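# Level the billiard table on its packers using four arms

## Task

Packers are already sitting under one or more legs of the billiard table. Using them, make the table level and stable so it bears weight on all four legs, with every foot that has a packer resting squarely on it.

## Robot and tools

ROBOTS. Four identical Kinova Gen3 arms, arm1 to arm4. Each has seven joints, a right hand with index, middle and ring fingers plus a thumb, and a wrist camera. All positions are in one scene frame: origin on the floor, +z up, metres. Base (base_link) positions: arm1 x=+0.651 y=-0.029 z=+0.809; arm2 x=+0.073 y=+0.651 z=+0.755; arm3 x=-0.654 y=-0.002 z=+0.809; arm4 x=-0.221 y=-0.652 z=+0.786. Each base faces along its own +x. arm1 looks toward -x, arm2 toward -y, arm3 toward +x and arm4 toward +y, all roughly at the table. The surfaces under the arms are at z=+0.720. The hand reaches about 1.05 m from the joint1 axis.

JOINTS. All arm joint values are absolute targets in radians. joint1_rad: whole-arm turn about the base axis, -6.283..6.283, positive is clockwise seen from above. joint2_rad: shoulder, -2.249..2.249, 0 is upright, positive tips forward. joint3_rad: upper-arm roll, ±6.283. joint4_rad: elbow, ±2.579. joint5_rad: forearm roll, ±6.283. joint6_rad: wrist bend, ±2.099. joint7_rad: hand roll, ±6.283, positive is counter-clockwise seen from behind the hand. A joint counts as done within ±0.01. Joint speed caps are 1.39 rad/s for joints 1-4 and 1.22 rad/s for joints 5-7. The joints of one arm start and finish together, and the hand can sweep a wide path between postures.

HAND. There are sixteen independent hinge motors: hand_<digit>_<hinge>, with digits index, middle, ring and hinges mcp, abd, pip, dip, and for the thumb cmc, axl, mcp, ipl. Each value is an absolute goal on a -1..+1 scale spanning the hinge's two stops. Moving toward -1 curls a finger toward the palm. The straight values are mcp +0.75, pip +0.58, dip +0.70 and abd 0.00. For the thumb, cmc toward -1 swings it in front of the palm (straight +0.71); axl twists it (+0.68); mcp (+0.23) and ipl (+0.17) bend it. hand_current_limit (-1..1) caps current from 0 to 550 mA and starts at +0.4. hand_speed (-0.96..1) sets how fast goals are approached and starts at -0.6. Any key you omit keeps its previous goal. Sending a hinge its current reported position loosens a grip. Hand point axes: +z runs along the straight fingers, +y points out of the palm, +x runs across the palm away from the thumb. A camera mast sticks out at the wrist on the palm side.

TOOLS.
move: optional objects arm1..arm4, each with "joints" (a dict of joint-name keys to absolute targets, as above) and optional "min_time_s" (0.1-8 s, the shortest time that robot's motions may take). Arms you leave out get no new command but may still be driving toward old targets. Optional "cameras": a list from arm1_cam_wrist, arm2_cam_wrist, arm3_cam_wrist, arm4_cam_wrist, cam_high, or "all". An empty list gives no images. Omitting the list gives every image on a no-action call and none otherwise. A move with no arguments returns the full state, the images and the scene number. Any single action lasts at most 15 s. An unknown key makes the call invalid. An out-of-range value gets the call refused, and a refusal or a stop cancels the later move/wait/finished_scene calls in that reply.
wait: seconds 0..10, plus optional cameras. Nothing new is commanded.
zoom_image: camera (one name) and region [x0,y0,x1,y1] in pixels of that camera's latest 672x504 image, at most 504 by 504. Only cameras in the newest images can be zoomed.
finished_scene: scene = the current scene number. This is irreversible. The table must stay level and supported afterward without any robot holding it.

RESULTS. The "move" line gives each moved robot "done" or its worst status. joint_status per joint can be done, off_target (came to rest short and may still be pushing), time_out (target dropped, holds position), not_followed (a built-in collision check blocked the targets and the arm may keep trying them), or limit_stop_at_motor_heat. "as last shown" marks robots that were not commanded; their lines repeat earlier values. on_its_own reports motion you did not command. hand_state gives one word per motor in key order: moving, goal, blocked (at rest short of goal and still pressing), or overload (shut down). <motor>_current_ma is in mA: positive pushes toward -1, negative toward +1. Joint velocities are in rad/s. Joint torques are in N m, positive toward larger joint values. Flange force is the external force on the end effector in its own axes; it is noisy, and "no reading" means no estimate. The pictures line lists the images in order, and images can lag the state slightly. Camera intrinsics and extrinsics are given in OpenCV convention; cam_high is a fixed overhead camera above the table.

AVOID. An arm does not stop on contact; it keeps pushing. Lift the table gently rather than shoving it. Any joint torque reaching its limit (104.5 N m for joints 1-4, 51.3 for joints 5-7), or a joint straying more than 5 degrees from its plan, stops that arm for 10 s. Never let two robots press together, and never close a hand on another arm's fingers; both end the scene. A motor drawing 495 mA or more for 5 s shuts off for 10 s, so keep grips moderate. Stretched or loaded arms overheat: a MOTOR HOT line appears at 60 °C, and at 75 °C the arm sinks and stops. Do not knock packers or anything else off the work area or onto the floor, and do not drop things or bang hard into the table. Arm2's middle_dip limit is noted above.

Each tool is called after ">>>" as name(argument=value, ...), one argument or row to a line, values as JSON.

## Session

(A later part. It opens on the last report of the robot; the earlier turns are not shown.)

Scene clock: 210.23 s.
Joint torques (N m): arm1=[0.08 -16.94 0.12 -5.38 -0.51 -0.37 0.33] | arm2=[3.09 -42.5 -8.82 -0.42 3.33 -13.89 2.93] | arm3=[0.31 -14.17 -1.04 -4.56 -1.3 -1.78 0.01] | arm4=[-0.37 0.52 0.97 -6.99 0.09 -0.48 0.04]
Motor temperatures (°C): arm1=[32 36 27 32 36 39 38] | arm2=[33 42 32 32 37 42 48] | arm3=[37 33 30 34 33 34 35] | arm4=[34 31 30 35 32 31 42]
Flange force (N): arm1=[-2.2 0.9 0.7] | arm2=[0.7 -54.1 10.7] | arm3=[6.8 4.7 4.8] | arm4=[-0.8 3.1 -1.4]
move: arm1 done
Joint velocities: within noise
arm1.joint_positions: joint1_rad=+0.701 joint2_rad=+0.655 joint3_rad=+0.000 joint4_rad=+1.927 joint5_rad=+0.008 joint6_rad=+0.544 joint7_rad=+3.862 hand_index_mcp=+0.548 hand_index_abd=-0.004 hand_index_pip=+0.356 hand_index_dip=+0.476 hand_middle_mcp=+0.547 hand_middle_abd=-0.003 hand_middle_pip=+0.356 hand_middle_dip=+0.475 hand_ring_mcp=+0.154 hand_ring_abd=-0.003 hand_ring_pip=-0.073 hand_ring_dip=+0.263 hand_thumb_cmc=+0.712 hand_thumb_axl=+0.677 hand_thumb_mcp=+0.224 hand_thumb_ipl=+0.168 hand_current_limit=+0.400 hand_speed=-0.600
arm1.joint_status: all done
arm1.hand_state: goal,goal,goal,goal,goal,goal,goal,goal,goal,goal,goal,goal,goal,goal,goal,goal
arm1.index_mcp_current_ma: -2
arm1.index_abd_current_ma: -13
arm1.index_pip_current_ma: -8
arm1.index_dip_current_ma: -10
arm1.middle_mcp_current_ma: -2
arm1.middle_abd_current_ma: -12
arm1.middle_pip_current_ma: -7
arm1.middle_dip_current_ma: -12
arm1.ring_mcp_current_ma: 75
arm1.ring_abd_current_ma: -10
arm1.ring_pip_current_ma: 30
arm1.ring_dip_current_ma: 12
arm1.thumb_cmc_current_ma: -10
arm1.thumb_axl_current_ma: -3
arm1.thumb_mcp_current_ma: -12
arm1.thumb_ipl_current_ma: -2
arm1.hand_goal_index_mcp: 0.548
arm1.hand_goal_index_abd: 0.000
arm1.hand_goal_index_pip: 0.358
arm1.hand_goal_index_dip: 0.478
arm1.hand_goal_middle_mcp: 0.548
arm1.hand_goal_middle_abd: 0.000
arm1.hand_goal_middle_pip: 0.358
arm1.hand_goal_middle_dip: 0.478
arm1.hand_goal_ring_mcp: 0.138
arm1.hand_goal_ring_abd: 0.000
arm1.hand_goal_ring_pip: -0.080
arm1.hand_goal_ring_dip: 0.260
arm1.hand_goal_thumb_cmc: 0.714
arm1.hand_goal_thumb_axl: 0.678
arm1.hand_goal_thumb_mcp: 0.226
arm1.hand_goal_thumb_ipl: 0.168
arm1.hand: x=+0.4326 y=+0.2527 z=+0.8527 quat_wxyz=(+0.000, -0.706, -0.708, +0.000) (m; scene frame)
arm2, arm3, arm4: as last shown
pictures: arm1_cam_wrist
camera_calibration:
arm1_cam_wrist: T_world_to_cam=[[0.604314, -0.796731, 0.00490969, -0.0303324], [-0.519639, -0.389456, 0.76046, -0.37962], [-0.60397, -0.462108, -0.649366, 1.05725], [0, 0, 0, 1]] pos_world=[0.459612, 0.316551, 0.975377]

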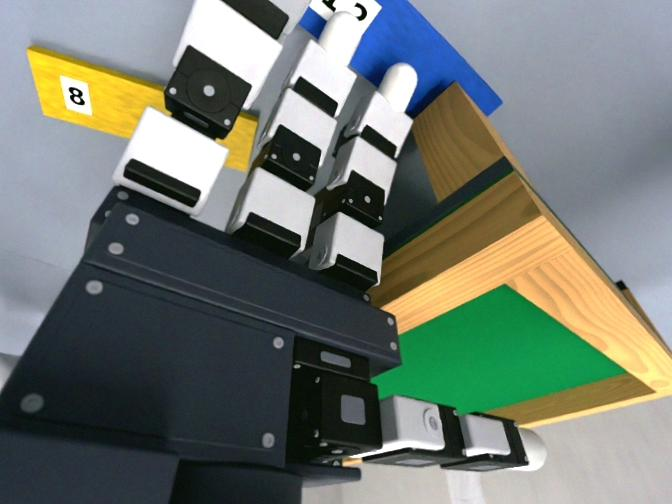

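>>> move(
  arm1={"joints": {"joint2_rad": 0.7015, "joint4_rad": 1.9355, "joint6_rad": 0.488}, "min_time_s": 1.5},
)

>>> move(
  arm1={"joints": {"joint1_rad": 0.6852, "joint2_rad": 0.7097, "joint4_rad": 1.9118, "joint5_rad": 0.0086, "joint6_rad": 0.5035, "joint7_rad": 3.8459}, "min_time_s": 2},
)

>>> move(
  arm1={"joints": {"joint2_rad": 0.6645, "joint4_rad": 1.9035, "joint6_rad": 0.5572}, "min_time_s": 1.5},
  cameras=["arm1_cam_wrist"],
)

>>> zoom_image(
  camera="arm1_cam_wrist",
  region=[360, 0, 560, 200],
)

Scene clock: 212.57 s.
Joint torques (N m): arm1=[0.68 -13.32 0.68 -3.21 -0.28 -0.35 0.4] | arm2=[3.06 -42.5 -8.73 -0.38 3.32 -13.91 2.89] | arm3=[0.36 -14.2 -1.09 -4.58 -1.29 -1.8 -0.01] | arm4=[-0.42 0.56 0.91 -7 0.06 -0.43 -0.02]
Motor temperatures (°C): arm1=[32 36 27 32 36 39 38] | arm2=[33 43 32 32 37 43 48] | arm3=[37 33 30 34 33 34 35] | arm4=[34 31 30 35 32 31 42]
Flange force (N): arm1=[-2.4 -1.0 -8.7] | arm2=[0.7 -54.2 10.8] | arm3=[6.6 4.8 5.0] | arm4=[-0.7 2.8 -1.2]
move: arm1 done
Joint velocities: within noise
arm1.joint_positions: joint1_rad=+0.701 joint2_rad=+0.701 joint3_rad=+0.000 joint4_rad=+1.935 joint5_rad=+0.008 joint6_rad=+0.488 joint7_rad=+3.862 hand_index_mcp=+0.528 hand_index_abd=-0.002 hand_index_pip=+0.326 hand_index_dip=+0.460 hand_middle_mcp=+0.517 hand_middle_abd=-0.001 hand_middle_pip=+0.335 hand_middle_dip=+0.464 hand_ring_mcp=+0.154 hand_ring_abd=-0.003 hand_ring_pip=-0.073 hand_ring_dip=+0.263 hand_thumb_cmc=+0.712 hand_thumb_axl=+0.677 hand_thumb_mcp=+0.224 hand_thumb_ipl=+0.168 hand_current_limit=+0.400 hand_speed=-0.600
arm1.joint_status: all done
arm1.hand_state: blocked,goal,blocked,goal,blocked,goal,blocked,goal,goal,goal,goal,goal,goal,goal,goal,goal
arm1.index_mcp_current_ma: -96
arm1.index_abd_current_ma: -6
arm1.index_pip_current_ma: -143
arm1.index_dip_current_ma: -79
arm1.middle_mcp_current_ma: -148
arm1.middle_abd_current_ma: -5
arm1.middle_pip_current_ma: -101
arm1.middle_dip_current_ma: -62
arm1.ring_mcp_current_ma: 75
arm1.ring_abd_current_ma: -10
arm1.ring_pip_current_ma: 30
arm1.ring_dip_current_ma: 12
arm1.thumb_cmc_current_ma: -10
arm1.thumb_axl_current_ma: -3
arm1.thumb_mcp_current_ma: -12
arm1.thumb_ipl_current_ma: -2
arm1.hand_goal_index_mcp: 0.548
arm1.hand_goal_index_abd: 0.000
arm1.hand_goal_index_pip: 0.358
arm1.hand_goal_index_dip: 0.478
arm1.hand_goal_middle_mcp: 0.548
arm1.hand_goal_middle_abd: 0.000
arm1.hand_goal_middle_pip: 0.358
arm1.hand_goal_middle_dip: 0.478
arm1.hand_goal_ring_mcp: 0.138
arm1.hand_goal_ring_abd: 0.000
arm1.hand_goal_ring_pip: -0.080
arm1.hand_goal_ring_dip: 0.260
arm1.hand_goal_thumb_cmc: 0.714
arm1.hand_goal_thumb_axl: 0.678
arm1.hand_goal_thumb_mcp: 0.226
arm1.hand_goal_thumb_ipl: 0.168
arm1.hand: x=+0.4323 y=+0.2528 z=+0.8316 quat_wxyz=(+0.000, -0.706, -0.708, +0.000) (m; scene frame)
arm2, arm3, arm4: as last shown
pictures: none

Scene clock: 214.87 s.
Joint torques (N m): arm1=[-0.24 -16.5 -0.3 -5.36 -0.73 -0.9 0.29] | arm2=[3.04 -42.56 -8.69 -0.46 3.35 -13.89 2.91] | arm3=[0.34 -14.18 -1.08 -4.56 -1.32 -1.8 -0.02] | arm4=[-0.47 0.6 0.94 -6.96 0.12 -0.48 -0.03]
Motor temperatures (°C): arm1=[32 36 27 32 36 39 38] | arm2=[33 43 32 32 37 43 48] | arm3=[37 33 30 34 33 34 35] | arm4=[34 31 30 35 32 31 42]
Flange force (N): arm1=[-2.2 2.2 -2.7] | arm2=[1.0 -54.2 10.8] | arm3=[6.7 4.7 4.9] | arm4=[-0.7 2.9 -1.5]
move: arm1 done
Joint velocities: within noise
arm1.joint_positions: joint1_rad=+0.685 joint2_rad=+0.710 joint3_rad=+0.000 joint4_rad=+1.912 joint5_rad=+0.009 joint6_rad=+0.503 joint7_rad=+3.846 hand_index_mcp=+0.522 hand_index_abd=-0.004 hand_index_pip=+0.326 hand_index_dip=+0.460 hand_middle_mcp=+0.514 hand_middle_abd=-0.002 hand_middle_pip=+0.335 hand_middle_dip=+0.464 hand_ring_mcp=+0.154 hand_ring_abd=-0.003 hand_ring_pip=-0.073 hand_ring_dip=+0.263 hand_thumb_cmc=+0.712 hand_thumb_axl=+0.677 hand_thumb_mcp=+0.224 hand_thumb_ipl=+0.168 hand_current_limit=+0.400 hand_speed=-0.600
arm1.joint_status: all done
arm1.hand_state: blocked,goal,blocked,goal,blocked,goal,blocked,goal,goal,goal,goal,goal,goal,goal,goal,goal
arm1.index_mcp_current_ma: -124
arm1.index_abd_current_ma: -13
arm1.index_pip_current_ma: -145
arm1.index_dip_current_ma: -79
arm1.middle_mcp_current_ma: -164
arm1.middle_abd_current_ma: -8
arm1.middle_pip_current_ma: -102
arm1.middle_dip_current_ma: -63
arm1.ring_mcp_current_ma: 75
arm1.ring_abd_current_ma: -10
arm1.ring_pip_current_ma: 30
arm1.ring_dip_current_ma: 12
arm1.thumb_cmc_current_ma: -10
arm1.thumb_axl_current_ma: -3
arm1.thumb_mcp_current_ma: -12
arm1.thumb_ipl_current_ma: -2
arm1.hand_goal_index_mcp: 0.548
arm1.hand_goal_index_abd: 0.000
arm1.hand_goal_index_pip: 0.358
arm1.hand_goal_index_dip: 0.478
arm1.hand_goal_middle_mcp: 0.548
arm1.hand_goal_middle_abd: 0.000
arm1.hand_goal_middle_pip: 0.358
arm1.hand_goal_middle_dip: 0.478
arm1.hand_goal_ring_mcp: 0.138
arm1.hand_goal_ring_abd: 0.000
arm1.hand_goal_ring_pip: -0.080
arm1.hand_goal_ring_dip: 0.260
arm1.hand_goal_thumb_cmc: 0.714
arm1.hand_goal_thumb_axl: 0.678
arm1.hand_goal_thumb_mcp: 0.226
arm1.hand_goal_thumb_ipl: 0.168
arm1.hand: x=+0.4222 y=+0.2523 z=+0.8316 quat_wxyz=(+0.000, -0.706, -0.708, +0.000) (m; scene frame)
arm2.joint_positions: joint1_rad=+0.756 joint2_rad=+1.367 joint3_rad=+0.000 joint4_rad=+2.094 joint5_rad=+1.077 joint6_rad=-1.668 joint7_rad=+0.287 hand_index_mcp=+0.761 hand_index_abd=-0.001 hand_index_pip=+0.577 hand_index_dip=+0.696 hand_middle_mcp=+0.761 hand_middle_abd=-0.001 hand_middle_pip=+0.577 hand_middle_dip=+0.696 hand_ring_mcp=+0.761 hand_ring_abd=-0.002 hand_ring_pip=+0.577 hand_ring_dip=+0.696 hand_thumb_cmc=+0.931 hand_thumb_axl=+0.684 hand_thumb_mcp=+0.226 hand_thumb_ipl=+0.168 hand_current_limit=+0.400 hand_speed=-0.600
arm2.joint_status: not commanded
arm2.hand_state: goal,goal,goal,goal,goal,goal,goal,goal,goal,goal,goal,goal,blocked,goal,goal,goal
arm2.index_mcp_current_ma: 5
arm2.index_abd_current_ma: 0
arm2.index_pip_current_ma: 0
arm2.index_dip_current_ma: 0
arm2.middle_mcp_current_ma: 6
arm2.middle_abd_current_ma: 0
arm2.middle_pip_current_ma: 0
arm2.middle_dip_current_ma: 0
arm2.ring_mcp_current_ma: 6
arm2.ring_abd_current_ma: 0
arm2.ring_pip_current_ma: 0
arm2.ring_dip_current_ma: 0
arm2.thumb_cmc_current_ma: 128
arm2.thumb_axl_current_ma: 5
arm2.thumb_mcp_current_ma: 0
arm2.thumb_ipl_current_ma: 0
arm2.hand_goal_index_mcp: 0.754
arm2.hand_goal_index_abd: 0.000
arm2.hand_goal_index_pip: 0.576
arm2.hand_goal_index_dip: 0.696
arm2.hand_goal_middle_mcp: 0.754
arm2.hand_goal_middle_abd: 0.000
arm2.hand_goal_middle_pip: 0.576
arm2.hand_goal_middle_dip: 0.696
arm2.hand_goal_ring_mcp: 0.754
arm2.hand_goal_ring_abd: 0.000
arm2.hand_goal_ring_pip: 0.576
arm2.hand_goal_ring_dip: 0.696
arm2.hand_goal_thumb_cmc: 0.870
arm2.hand_goal_thumb_axl: 0.678
arm2.hand_goal_thumb_mcp: 0.226
arm2.hand_goal_thumb_ipl: 0.168
arm2.hand: x=-0.0707 y=+0.1377 z=+0.8941 quat_wxyz=(+0.678, +0.714, +0.126, +0.120) (m; scene frame)
arm3, arm4: as last shown
pictures: none

Scene clock: 216.67 s.
Joint torques (N m): arm1=[0.04 -17.18 0.12 -5.53 -0.5 -0.35 0.33] | arm2=[2.99 -42.63 -8.79 -0.43 3.3 -13.88 2.86] | arm3=[0.32 -14.19 -1.04 -4.6 -1.29 -1.78 -0.01] | arm4=[-0.35 0.64 0.93 -7.04 0.1 -0.47 -0.06]
Motor temperatures (°C): arm1=[32 36 27 32 36 39 38] | arm2=[33 43 32 32 37 43 48] | arm3=[37 33 30 34 33 34 35] | arm4=[34 31 30 35 32 31 42]
Flange force (N): arm1=[-2.3 1.2 0.8] | arm2=[1.0 -54.5 10.4] | arm3=[6.5 4.8 4.9] | arm4=[-0.3 2.7 -1.1]
move: arm1 done
Joint velocities: within noise
arm1.joint_positions: joint1_rad=+0.685 joint2_rad=+0.665 joint3_rad=+0.000 joint4_rad=+1.904 joint5_rad=+0.009 joint6_rad=+0.557 joint7_rad=+3.846 hand_index_mcp=+0.548 hand_index_abd=-0.003 hand_index_pip=+0.356 hand_index_dip=+0.476 hand_middle_mcp=+0.547 hand_middle_abd=-0.002 hand_middle_pip=+0.356 hand_middle_dip=+0.475 hand_ring_mcp=+0.154 hand_ring_abd=-0.003 hand_ring_pip=-0.073 hand_ring_dip=+0.263 hand_thumb_cmc=+0.712 hand_thumb_axl=+0.677 hand_thumb_mcp=+0.224 hand_thumb_ipl=+0.168 hand_current_limit=+0.400 hand_speed=-0.600
arm1.joint_status: all done
arm1.hand_state: goal,goal,goal,goal,goal,goal,goal,goal,goal,goal,goal,goal,goal,goal,goal,goal
arm1.index_mcp_current_ma: -2
arm1.index_abd_current_ma: -11
arm1.index_pip_current_ma: -8
arm1.index_dip_current_ma: -10
arm1.middle_mcp_current_ma: -2
arm1.middle_abd_current_ma: -8
arm1.middle_pip_current_ma: -7
arm1.middle_dip_current_ma: -12
arm1.ring_mcp_current_ma: 75
arm1.ring_abd_current_ma: -10
arm1.ring_pip_current_ma: 30
arm1.ring_dip_current_ma: 12
arm1.thumb_cmc_current_ma: -10
arm1.thumb_axl_current_ma: -3
arm1.thumb_mcp_current_ma: -12
arm1.thumb_ipl_current_ma: -2
arm1.hand_goal_index_mcp: 0.548
arm1.hand_goal_index_abd: 0.000
arm1.hand_goal_index_pip: 0.358
arm1.hand_goal_index_dip: 0.478
arm1.hand_goal_middle_mcp: 0.548
arm1.hand_goal_middle_abd: 0.000
arm1.hand_goal_middle_pip: 0.358
arm1.hand_goal_middle_dip: 0.478
arm1.hand_goal_ring_mcp: 0.138
arm1.hand_goal_ring_abd: 0.000
arm1.hand_goal_ring_pip: -0.080
arm1.hand_goal_ring_dip: 0.260
arm1.hand_goal_thumb_cmc: 0.714
arm1.hand_goal_thumb_axl: 0.678
arm1.hand_goal_thumb_mcp: 0.226
arm1.hand_goal_thumb_ipl: 0.168
arm1.hand: x=+0.4224 y=+0.2524 z=+0.8524 quat_wxyz=(+0.000, -0.706, -0.708, +0.000) (m; scene frame)
arm2, arm3, arm4: as last shown
pictures: arm1_cam_wrist
camera_calibration:
arm1_cam_wrist: T_world_to_cam=[[0.604275, -0.796764, 0.0042314, -0.0238581], [-0.519201, -0.389729, 0.76062, -0.385062], [-0.604385, -0.461821, -0.649184, 1.05069], [0, 0, 0, 1]] pos_world=[0.449513, 0.316151, 0.975077]

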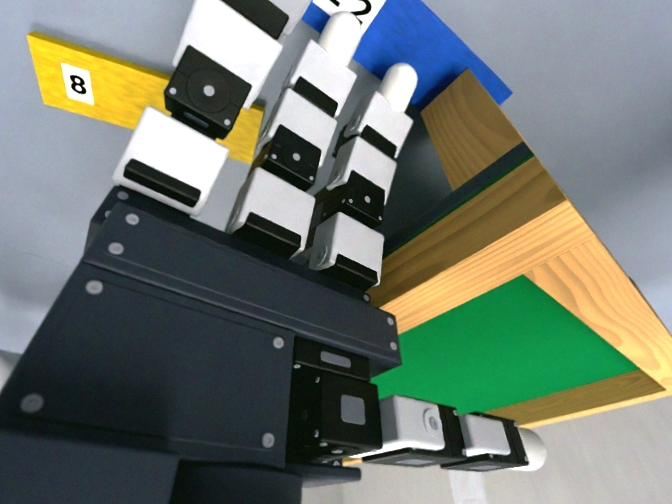

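Scaled by 2.520 from the camera's 672x504 image, which has a finer 960x720 frame.

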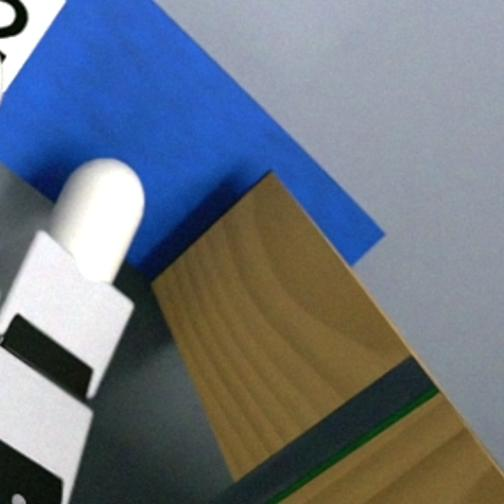

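>>> move(
  arm1={"joints": {"joint1_rad": 0.7129, "joint2_rad": 0.6493, "joint4_rad": 1.9433, "joint5_rad": 0.0082, "joint6_rad": 0.5329, "joint7_rad": 3.874}, "min_time_s": 1.5},
)

>>> move(
  arm1={"joints": {"joint2_rad": 0.7022, "joint4_rad": 1.9531, "joint6_rad": 0.4698}, "min_time_s": 2},
)

>>> move(
  arm1={"joints": {"joint1_rad": 0.6966, "joint2_rad": 0.7104, "joint4_rad": 1.9294, "joint5_rad": 0.0084, "joint6_rad": 0.4853, "joint7_rad": 3.8575}, "min_time_s": 2},
  cameras=["arm1_cam_wrist"],
)

>>> zoom_image(
  camera="arm1_cam_wrist",
  region=[360, 0, 560, 200],
)

Scene clock: 218.97 s.
Joint torques (N m): arm1=[0.08 -16.76 0.12 -5.34 -0.54 -0.34 0.31] | arm2=[3.12 -42.65 -8.77 -0.46 3.35 -13.89 2.83] | arm3=[0.35 -14.21 -1.08 -4.59 -1.27 -1.77 0.01] | arm4=[-0.39 0.58 0.96 -6.93 0.09 -0.43 0.07]
Motor temperatures (°C): arm1=[32 36 27 32 36 39 38] | arm2=[33 43 32 32 37 43 48] | arm3=[37 33 30 34 33 34 35] | arm4=[34 31 30 35 32 31 42]
Flange force (N): arm1=[-2.3 1.1 0.8] | arm2=[1.3 -54.5 10.7] | arm3=[6.6 4.8 5.0] | arm4=[-0.8 3.2 -1.5]
move: arm1 done
Joint velocities: within noise
arm1.joint_positions: joint1_rad=+0.713 joint2_rad=+0.649 joint3_rad=+0.000 joint4_rad=+1.943 joint5_rad=+0.008 joint6_rad=+0.533 joint7_rad=+3.874 hand_index_mcp=+0.548 hand_index_abd=-0.003 hand_index_pip=+0.356 hand_index_dip=+0.476 hand_middle_mcp=+0.548 hand_middle_abd=-0.002 hand_middle_pip=+0.356 hand_middle_dip=+0.475 hand_ring_mcp=+0.154 hand_ring_abd=-0.003 hand_ring_pip=-0.073 hand_ring_dip=+0.263 hand_thumb_cmc=+0.712 hand_thumb_axl=+0.677 hand_thumb_mcp=+0.224 hand_thumb_ipl=+0.168 hand_current_limit=+0.400 hand_speed=-0.600
arm1.joint_status: all done
arm1.hand_state: goal,goal,goal,goal,goal,goal,goal,goal,goal,goal,goal,goal,goal,goal,goal,goal
arm1.index_mcp_current_ma: -1
arm1.index_abd_current_ma: -11
arm1.index_pip_current_ma: -8
arm1.index_dip_current_ma: -10
arm1.middle_mcp_current_ma: -1
arm1.middle_abd_current_ma: -8
arm1.middle_pip_current_ma: -7
arm1.middle_dip_current_ma: -12
arm1.ring_mcp_current_ma: 75
arm1.ring_abd_current_ma: -10
arm1.ring_pip_current_ma: 30
arm1.ring_dip_current_ma: 12
arm1.thumb_cmc_current_ma: -10
arm1.thumb_axl_current_ma: -3
arm1.thumb_mcp_current_ma: -12
arm1.thumb_ipl_current_ma: -2
arm1.hand_goal_index_mcp: 0.548
arm1.hand_goal_index_abd: 0.000
arm1.hand_goal_index_pip: 0.358
arm1.hand_goal_index_dip: 0.478
arm1.hand_goal_middle_mcp: 0.548
arm1.hand_goal_middle_abd: 0.000
arm1.hand_goal_middle_pip: 0.358
arm1.hand_goal_middle_dip: 0.478
arm1.hand_goal_ring_mcp: 0.138
arm1.hand_goal_ring_abd: 0.000
arm1.hand_goal_ring_pip: -0.080
arm1.hand_goal_ring_dip: 0.260
arm1.hand_goal_thumb_cmc: 0.714
arm1.hand_goal_thumb_axl: 0.678
arm1.hand_goal_thumb_mcp: 0.226
arm1.hand_goal_thumb_ipl: 0.168
arm1.hand: x=+0.4395 y=+0.2530 z=+0.8524 quat_wxyz=(+0.000, -0.706, -0.708, +0.000) (m; scene frame)
arm2, arm3, arm4: as last shown
pictures: none

Scene clock: 221.33 s.
Joint torques (N m): arm1=[0.86 -12.1 0.83 -2.58 -0.22 -0.4 0.48] | arm2=[3.01 -42.55 -8.76 -0.49 3.31 -13.88 2.81] | arm3=[0.34 -14.21 -1.06 -4.59 -1.29 -1.79 0] | arm4=[-0.35 0.51 0.87 -7.04 0.05 -0.51 -0.02]
Motor temperatures (°C): arm1=[32 36 27 32 36 39 38] | arm2=[33 43 32 32 37 43 48] | arm3=[37 33 30 34 33 34 35] | arm4=[34 31 30 35 32 31 42]
Flange force (N): arm1=[-2.3 -1.9 -11.6] | arm2=[1.2 -54.2 10.4] | arm3=[6.6 4.8 5.0] | arm4=[-0.7 2.6 -1.4]
move: arm1 done
Joint velocities: within noise
arm1.joint_positions: joint1_rad=+0.713 joint2_rad=+0.702 joint3_rad=+0.000 joint4_rad=+1.953 joint5_rad=+0.008 joint6_rad=+0.470 joint7_rad=+3.874 hand_index_mcp=+0.515 hand_index_abd=-0.001 hand_index_pip=+0.310 hand_index_dip=+0.452 hand_middle_mcp=+0.501 hand_middle_abd=-0.001 hand_middle_pip=+0.324 hand_middle_dip=+0.456 hand_ring_mcp=+0.154 hand_ring_abd=-0.003 hand_ring_pip=-0.073 hand_ring_dip=+0.263 hand_thumb_cmc=+0.712 hand_thumb_axl=+0.677 hand_thumb_mcp=+0.224 hand_thumb_ipl=+0.168 hand_current_limit=+0.400 hand_speed=-0.600
arm1.joint_status: all done
arm1.hand_state: blocked,goal,blocked,blocked,blocked,goal,blocked,blocked,goal,goal,goal,goal,goal,goal,goal,goal
arm1.index_mcp_current_ma: -160
arm1.index_abd_current_ma: -5
arm1.index_pip_current_ma: -220
arm1.index_dip_current_ma: -120
arm1.middle_mcp_current_ma: -232
arm1.middle_abd_current_ma: -3
arm1.middle_pip_current_ma: -157
arm1.middle_dip_current_ma: -98
arm1.ring_mcp_current_ma: 75
arm1.ring_abd_current_ma: -10
arm1.ring_pip_current_ma: 30
arm1.ring_dip_current_ma: 12
arm1.thumb_cmc_current_ma: -10
arm1.thumb_axl_current_ma: -3
arm1.thumb_mcp_current_ma: -12
arm1.thumb_ipl_current_ma: -2
arm1.hand_goal_index_mcp: 0.548
arm1.hand_goal_index_abd: 0.000
arm1.hand_goal_index_pip: 0.358
arm1.hand_goal_index_dip: 0.478
arm1.hand_goal_middle_mcp: 0.548
arm1.hand_goal_middle_abd: 0.000
arm1.hand_goal_middle_pip: 0.358
arm1.hand_goal_middle_dip: 0.478
arm1.hand_goal_ring_mcp: 0.138
arm1.hand_goal_ring_abd: 0.000
arm1.hand_goal_ring_pip: -0.080
arm1.hand_goal_ring_dip: 0.260
arm1.hand_goal_thumb_cmc: 0.714
arm1.hand_goal_thumb_axl: 0.678
arm1.hand_goal_thumb_mcp: 0.226
arm1.hand_goal_thumb_ipl: 0.168
arm1.hand: x=+0.4394 y=+0.2529 z=+0.8287 quat_wxyz=(+0.000, -0.706, -0.708, +0.000) (m; scene frame)
arm2, arm3, arm4: as last shown
pictures: none

Scene clock: 223.63 s.
Joint torques (N m): arm1=[-0.27 -15.8 -0.47 -5.15 -0.82 -1.11 0.25] | arm2=[3 -42.49 -8.75 -0.47 3.33 -13.87 2.84] | arm3=[0.34 -14.2 -1.07 -4.53 -1.27 -1.77 -0.02] | arm4=[-0.49 0.58 0.92 -6.98 0.07 -0.5 0.02]
Motor temperatures (°C): arm1=[32 36 27 32 36 39 38] | arm2=[33 43 32 32 37 43 48] | arm3=[37 33 30 34 33 34 35] | arm4=[34 31 30 35 32 31 42]
Flange force (N): arm1=[-2.0 2.2 -4.7] | arm2=[1.1 -54.1 10.5] | arm3=[6.6 4.8 5.1] | arm4=[-0.7 3.0 -1.5]
move: arm1 done
Joint velocities: within noise
arm1.joint_positions: joint1_rad=+0.697 joint2_rad=+0.710 joint3_rad=+0.000 joint4_rad=+1.929 joint5_rad=+0.008 joint6_rad=+0.485 joint7_rad=+3.858 hand_index_mcp=+0.508 hand_index_abd=-0.004 hand_index_pip=+0.310 hand_index_dip=+0.451 hand_middle_mcp=+0.497 hand_middle_abd=-0.002 hand_middle_pip=+0.323 hand_middle_dip=+0.456 hand_ring_mcp=+0.154 hand_ring_abd=-0.003 hand_ring_pip=-0.073 hand_ring_dip=+0.263 hand_thumb_cmc=+0.712 hand_thumb_axl=+0.677 hand_thumb_mcp=+0.224 hand_thumb_ipl=+0.168 hand_current_limit=+0.400 hand_speed=-0.600
arm1.joint_status: all done
arm1.hand_state: blocked,goal,blocked,blocked,blocked,goal,blocked,blocked,goal,goal,goal,goal,goal,goal,goal,goal
arm1.index_mcp_current_ma: -196
arm1.index_abd_current_ma: -13
arm1.index_pip_current_ma: -222
arm1.index_dip_current_ma: -121
arm1.middle_mcp_current_ma: -251
arm1.middle_abd_current_ma: -8
arm1.middle_pip_current_ma: -158
arm1.middle_dip_current_ma: -99
arm1.ring_mcp_current_ma: 75
arm1.ring_abd_current_ma: -10
arm1.ring_pip_current_ma: 30
arm1.ring_dip_current_ma: 12
arm1.thumb_cmc_current_ma: -10
arm1.thumb_axl_current_ma: -3
arm1.thumb_mcp_current_ma: -12
arm1.thumb_ipl_current_ma: -2
arm1.hand_goal_index_mcp: 0.548
arm1.hand_goal_index_abd: 0.000
arm1.hand_goal_index_pip: 0.358
arm1.hand_goal_index_dip: 0.478
arm1.hand_goal_middle_mcp: 0.548
arm1.hand_goal_middle_abd: 0.000
arm1.hand_goal_middle_pip: 0.358
arm1.hand_goal_middle_dip: 0.478
arm1.hand_goal_ring_mcp: 0.138
arm1.hand_goal_ring_abd: 0.000
arm1.hand_goal_ring_pip: -0.080
arm1.hand_goal_ring_dip: 0.260
arm1.hand_goal_thumb_cmc: 0.714
arm1.hand_goal_thumb_axl: 0.678
arm1.hand_goal_thumb_mcp: 0.226
arm1.hand_goal_thumb_ipl: 0.168
arm1.hand: x=+0.4293 y=+0.2526 z=+0.8287 quat_wxyz=(+0.000, -0.706, -0.708, +0.000) (m; scene frame)
arm2, arm3: as last shown
arm4.joint_positions: joint1_rad=+1.600 joint2_rad=-0.412 joint3_rad=-0.089 joint4_rad=+1.389 joint5_rad=-0.045 joint6_rad=+1.839 joint7_rad=+1.627 hand_index_mcp=+0.753 hand_index_abd=+0.000 hand_index_pip=+0.577 hand_index_dip=+0.696 hand_middle_mcp=+0.753 hand_middle_abd=+0.000 hand_middle_pip=+0.577 hand_middle_dip=+0.696 hand_ring_mcp=+0.753 hand_ring_abd=+0.000 hand_ring_pip=+0.577 hand_ring_dip=+0.696 hand_thumb_cmc=+0.714 hand_thumb_axl=+0.677 hand_thumb_mcp=+0.224 hand_thumb_ipl=+0.168 hand_current_limit=+0.400 hand_speed=-0.600
arm4.joint_status: not commanded
arm4.hand_state: goal,goal,goal,goal,goal,goal,goal,goal,goal,goal,goal,goal,goal,goal,goal,goal
arm4.index_mcp_current_ma: 0
arm4.index_abd_current_ma: 0
arm4.index_pip_current_ma: 0
arm4.index_dip_current_ma: 0
arm4.middle_mcp_current_ma: 0
arm4.middle_abd_current_ma: 0
arm4.middle_pip_current_ma: 0
arm4.middle_dip_current_ma: 0
arm4.ring_mcp_current_ma: 0
arm4.ring_abd_current_ma: 0
arm4.ring_pip_current_ma: 0
arm4.ring_dip_current_ma: 0
arm4.thumb_cmc_current_ma: 0
arm4.thumb_axl_current_ma: 0
arm4.thumb_mcp_current_ma: 0
arm4.thumb_ipl_current_ma: 0
arm4.hand_goal_index_mcp: 0.754
arm4.hand_goal_index_abd: 0.000
arm4.hand_goal_index_pip: 0.576
arm4.hand_goal_index_dip: 0.696
arm4.hand_goal_middle_mcp: 0.754
arm4.hand_goal_middle_abd: 0.000
arm4.hand_goal_middle_pip: 0.576
arm4.hand_goal_middle_dip: 0.696
arm4.hand_goal_ring_mcp: 0.754
arm4.hand_goal_ring_abd: 0.000
arm4.hand_goal_ring_pip: 0.576
arm4.hand_goal_ring_dip: 0.696
arm4.hand_goal_thumb_cmc: 0.714
arm4.hand_goal_thumb_axl: 0.678
arm4.hand_goal_thumb_mcp: 0.226
arm4.hand_goal_thumb_ipl: 0.168
arm4.hand: x=-0.0186 y=-0.5652 z=+1.3519 quat_wxyz=(+0.160, -0.045, +0.986, -0.002) (m; scene frame)
pictures: arm1_cam_wrist
camera_calibration:
arm1_cam_wrist: T_world_to_cam=[[0.604667, -0.796467, 0.00414917, -0.0278813], [-0.518738, -0.389855, 0.76087, -0.363668], [-0.604391, -0.462226, -0.648891, 1.0394], [0, 0, 0, 1]] pos_world=[0.456413, 0.316452, 0.951276]

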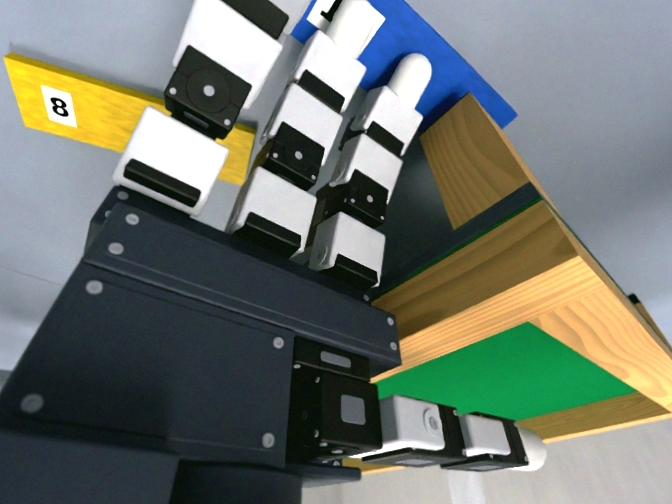

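Scaled by 2.520 from the camera's 672x504 image, which has a finer 960x720 frame.

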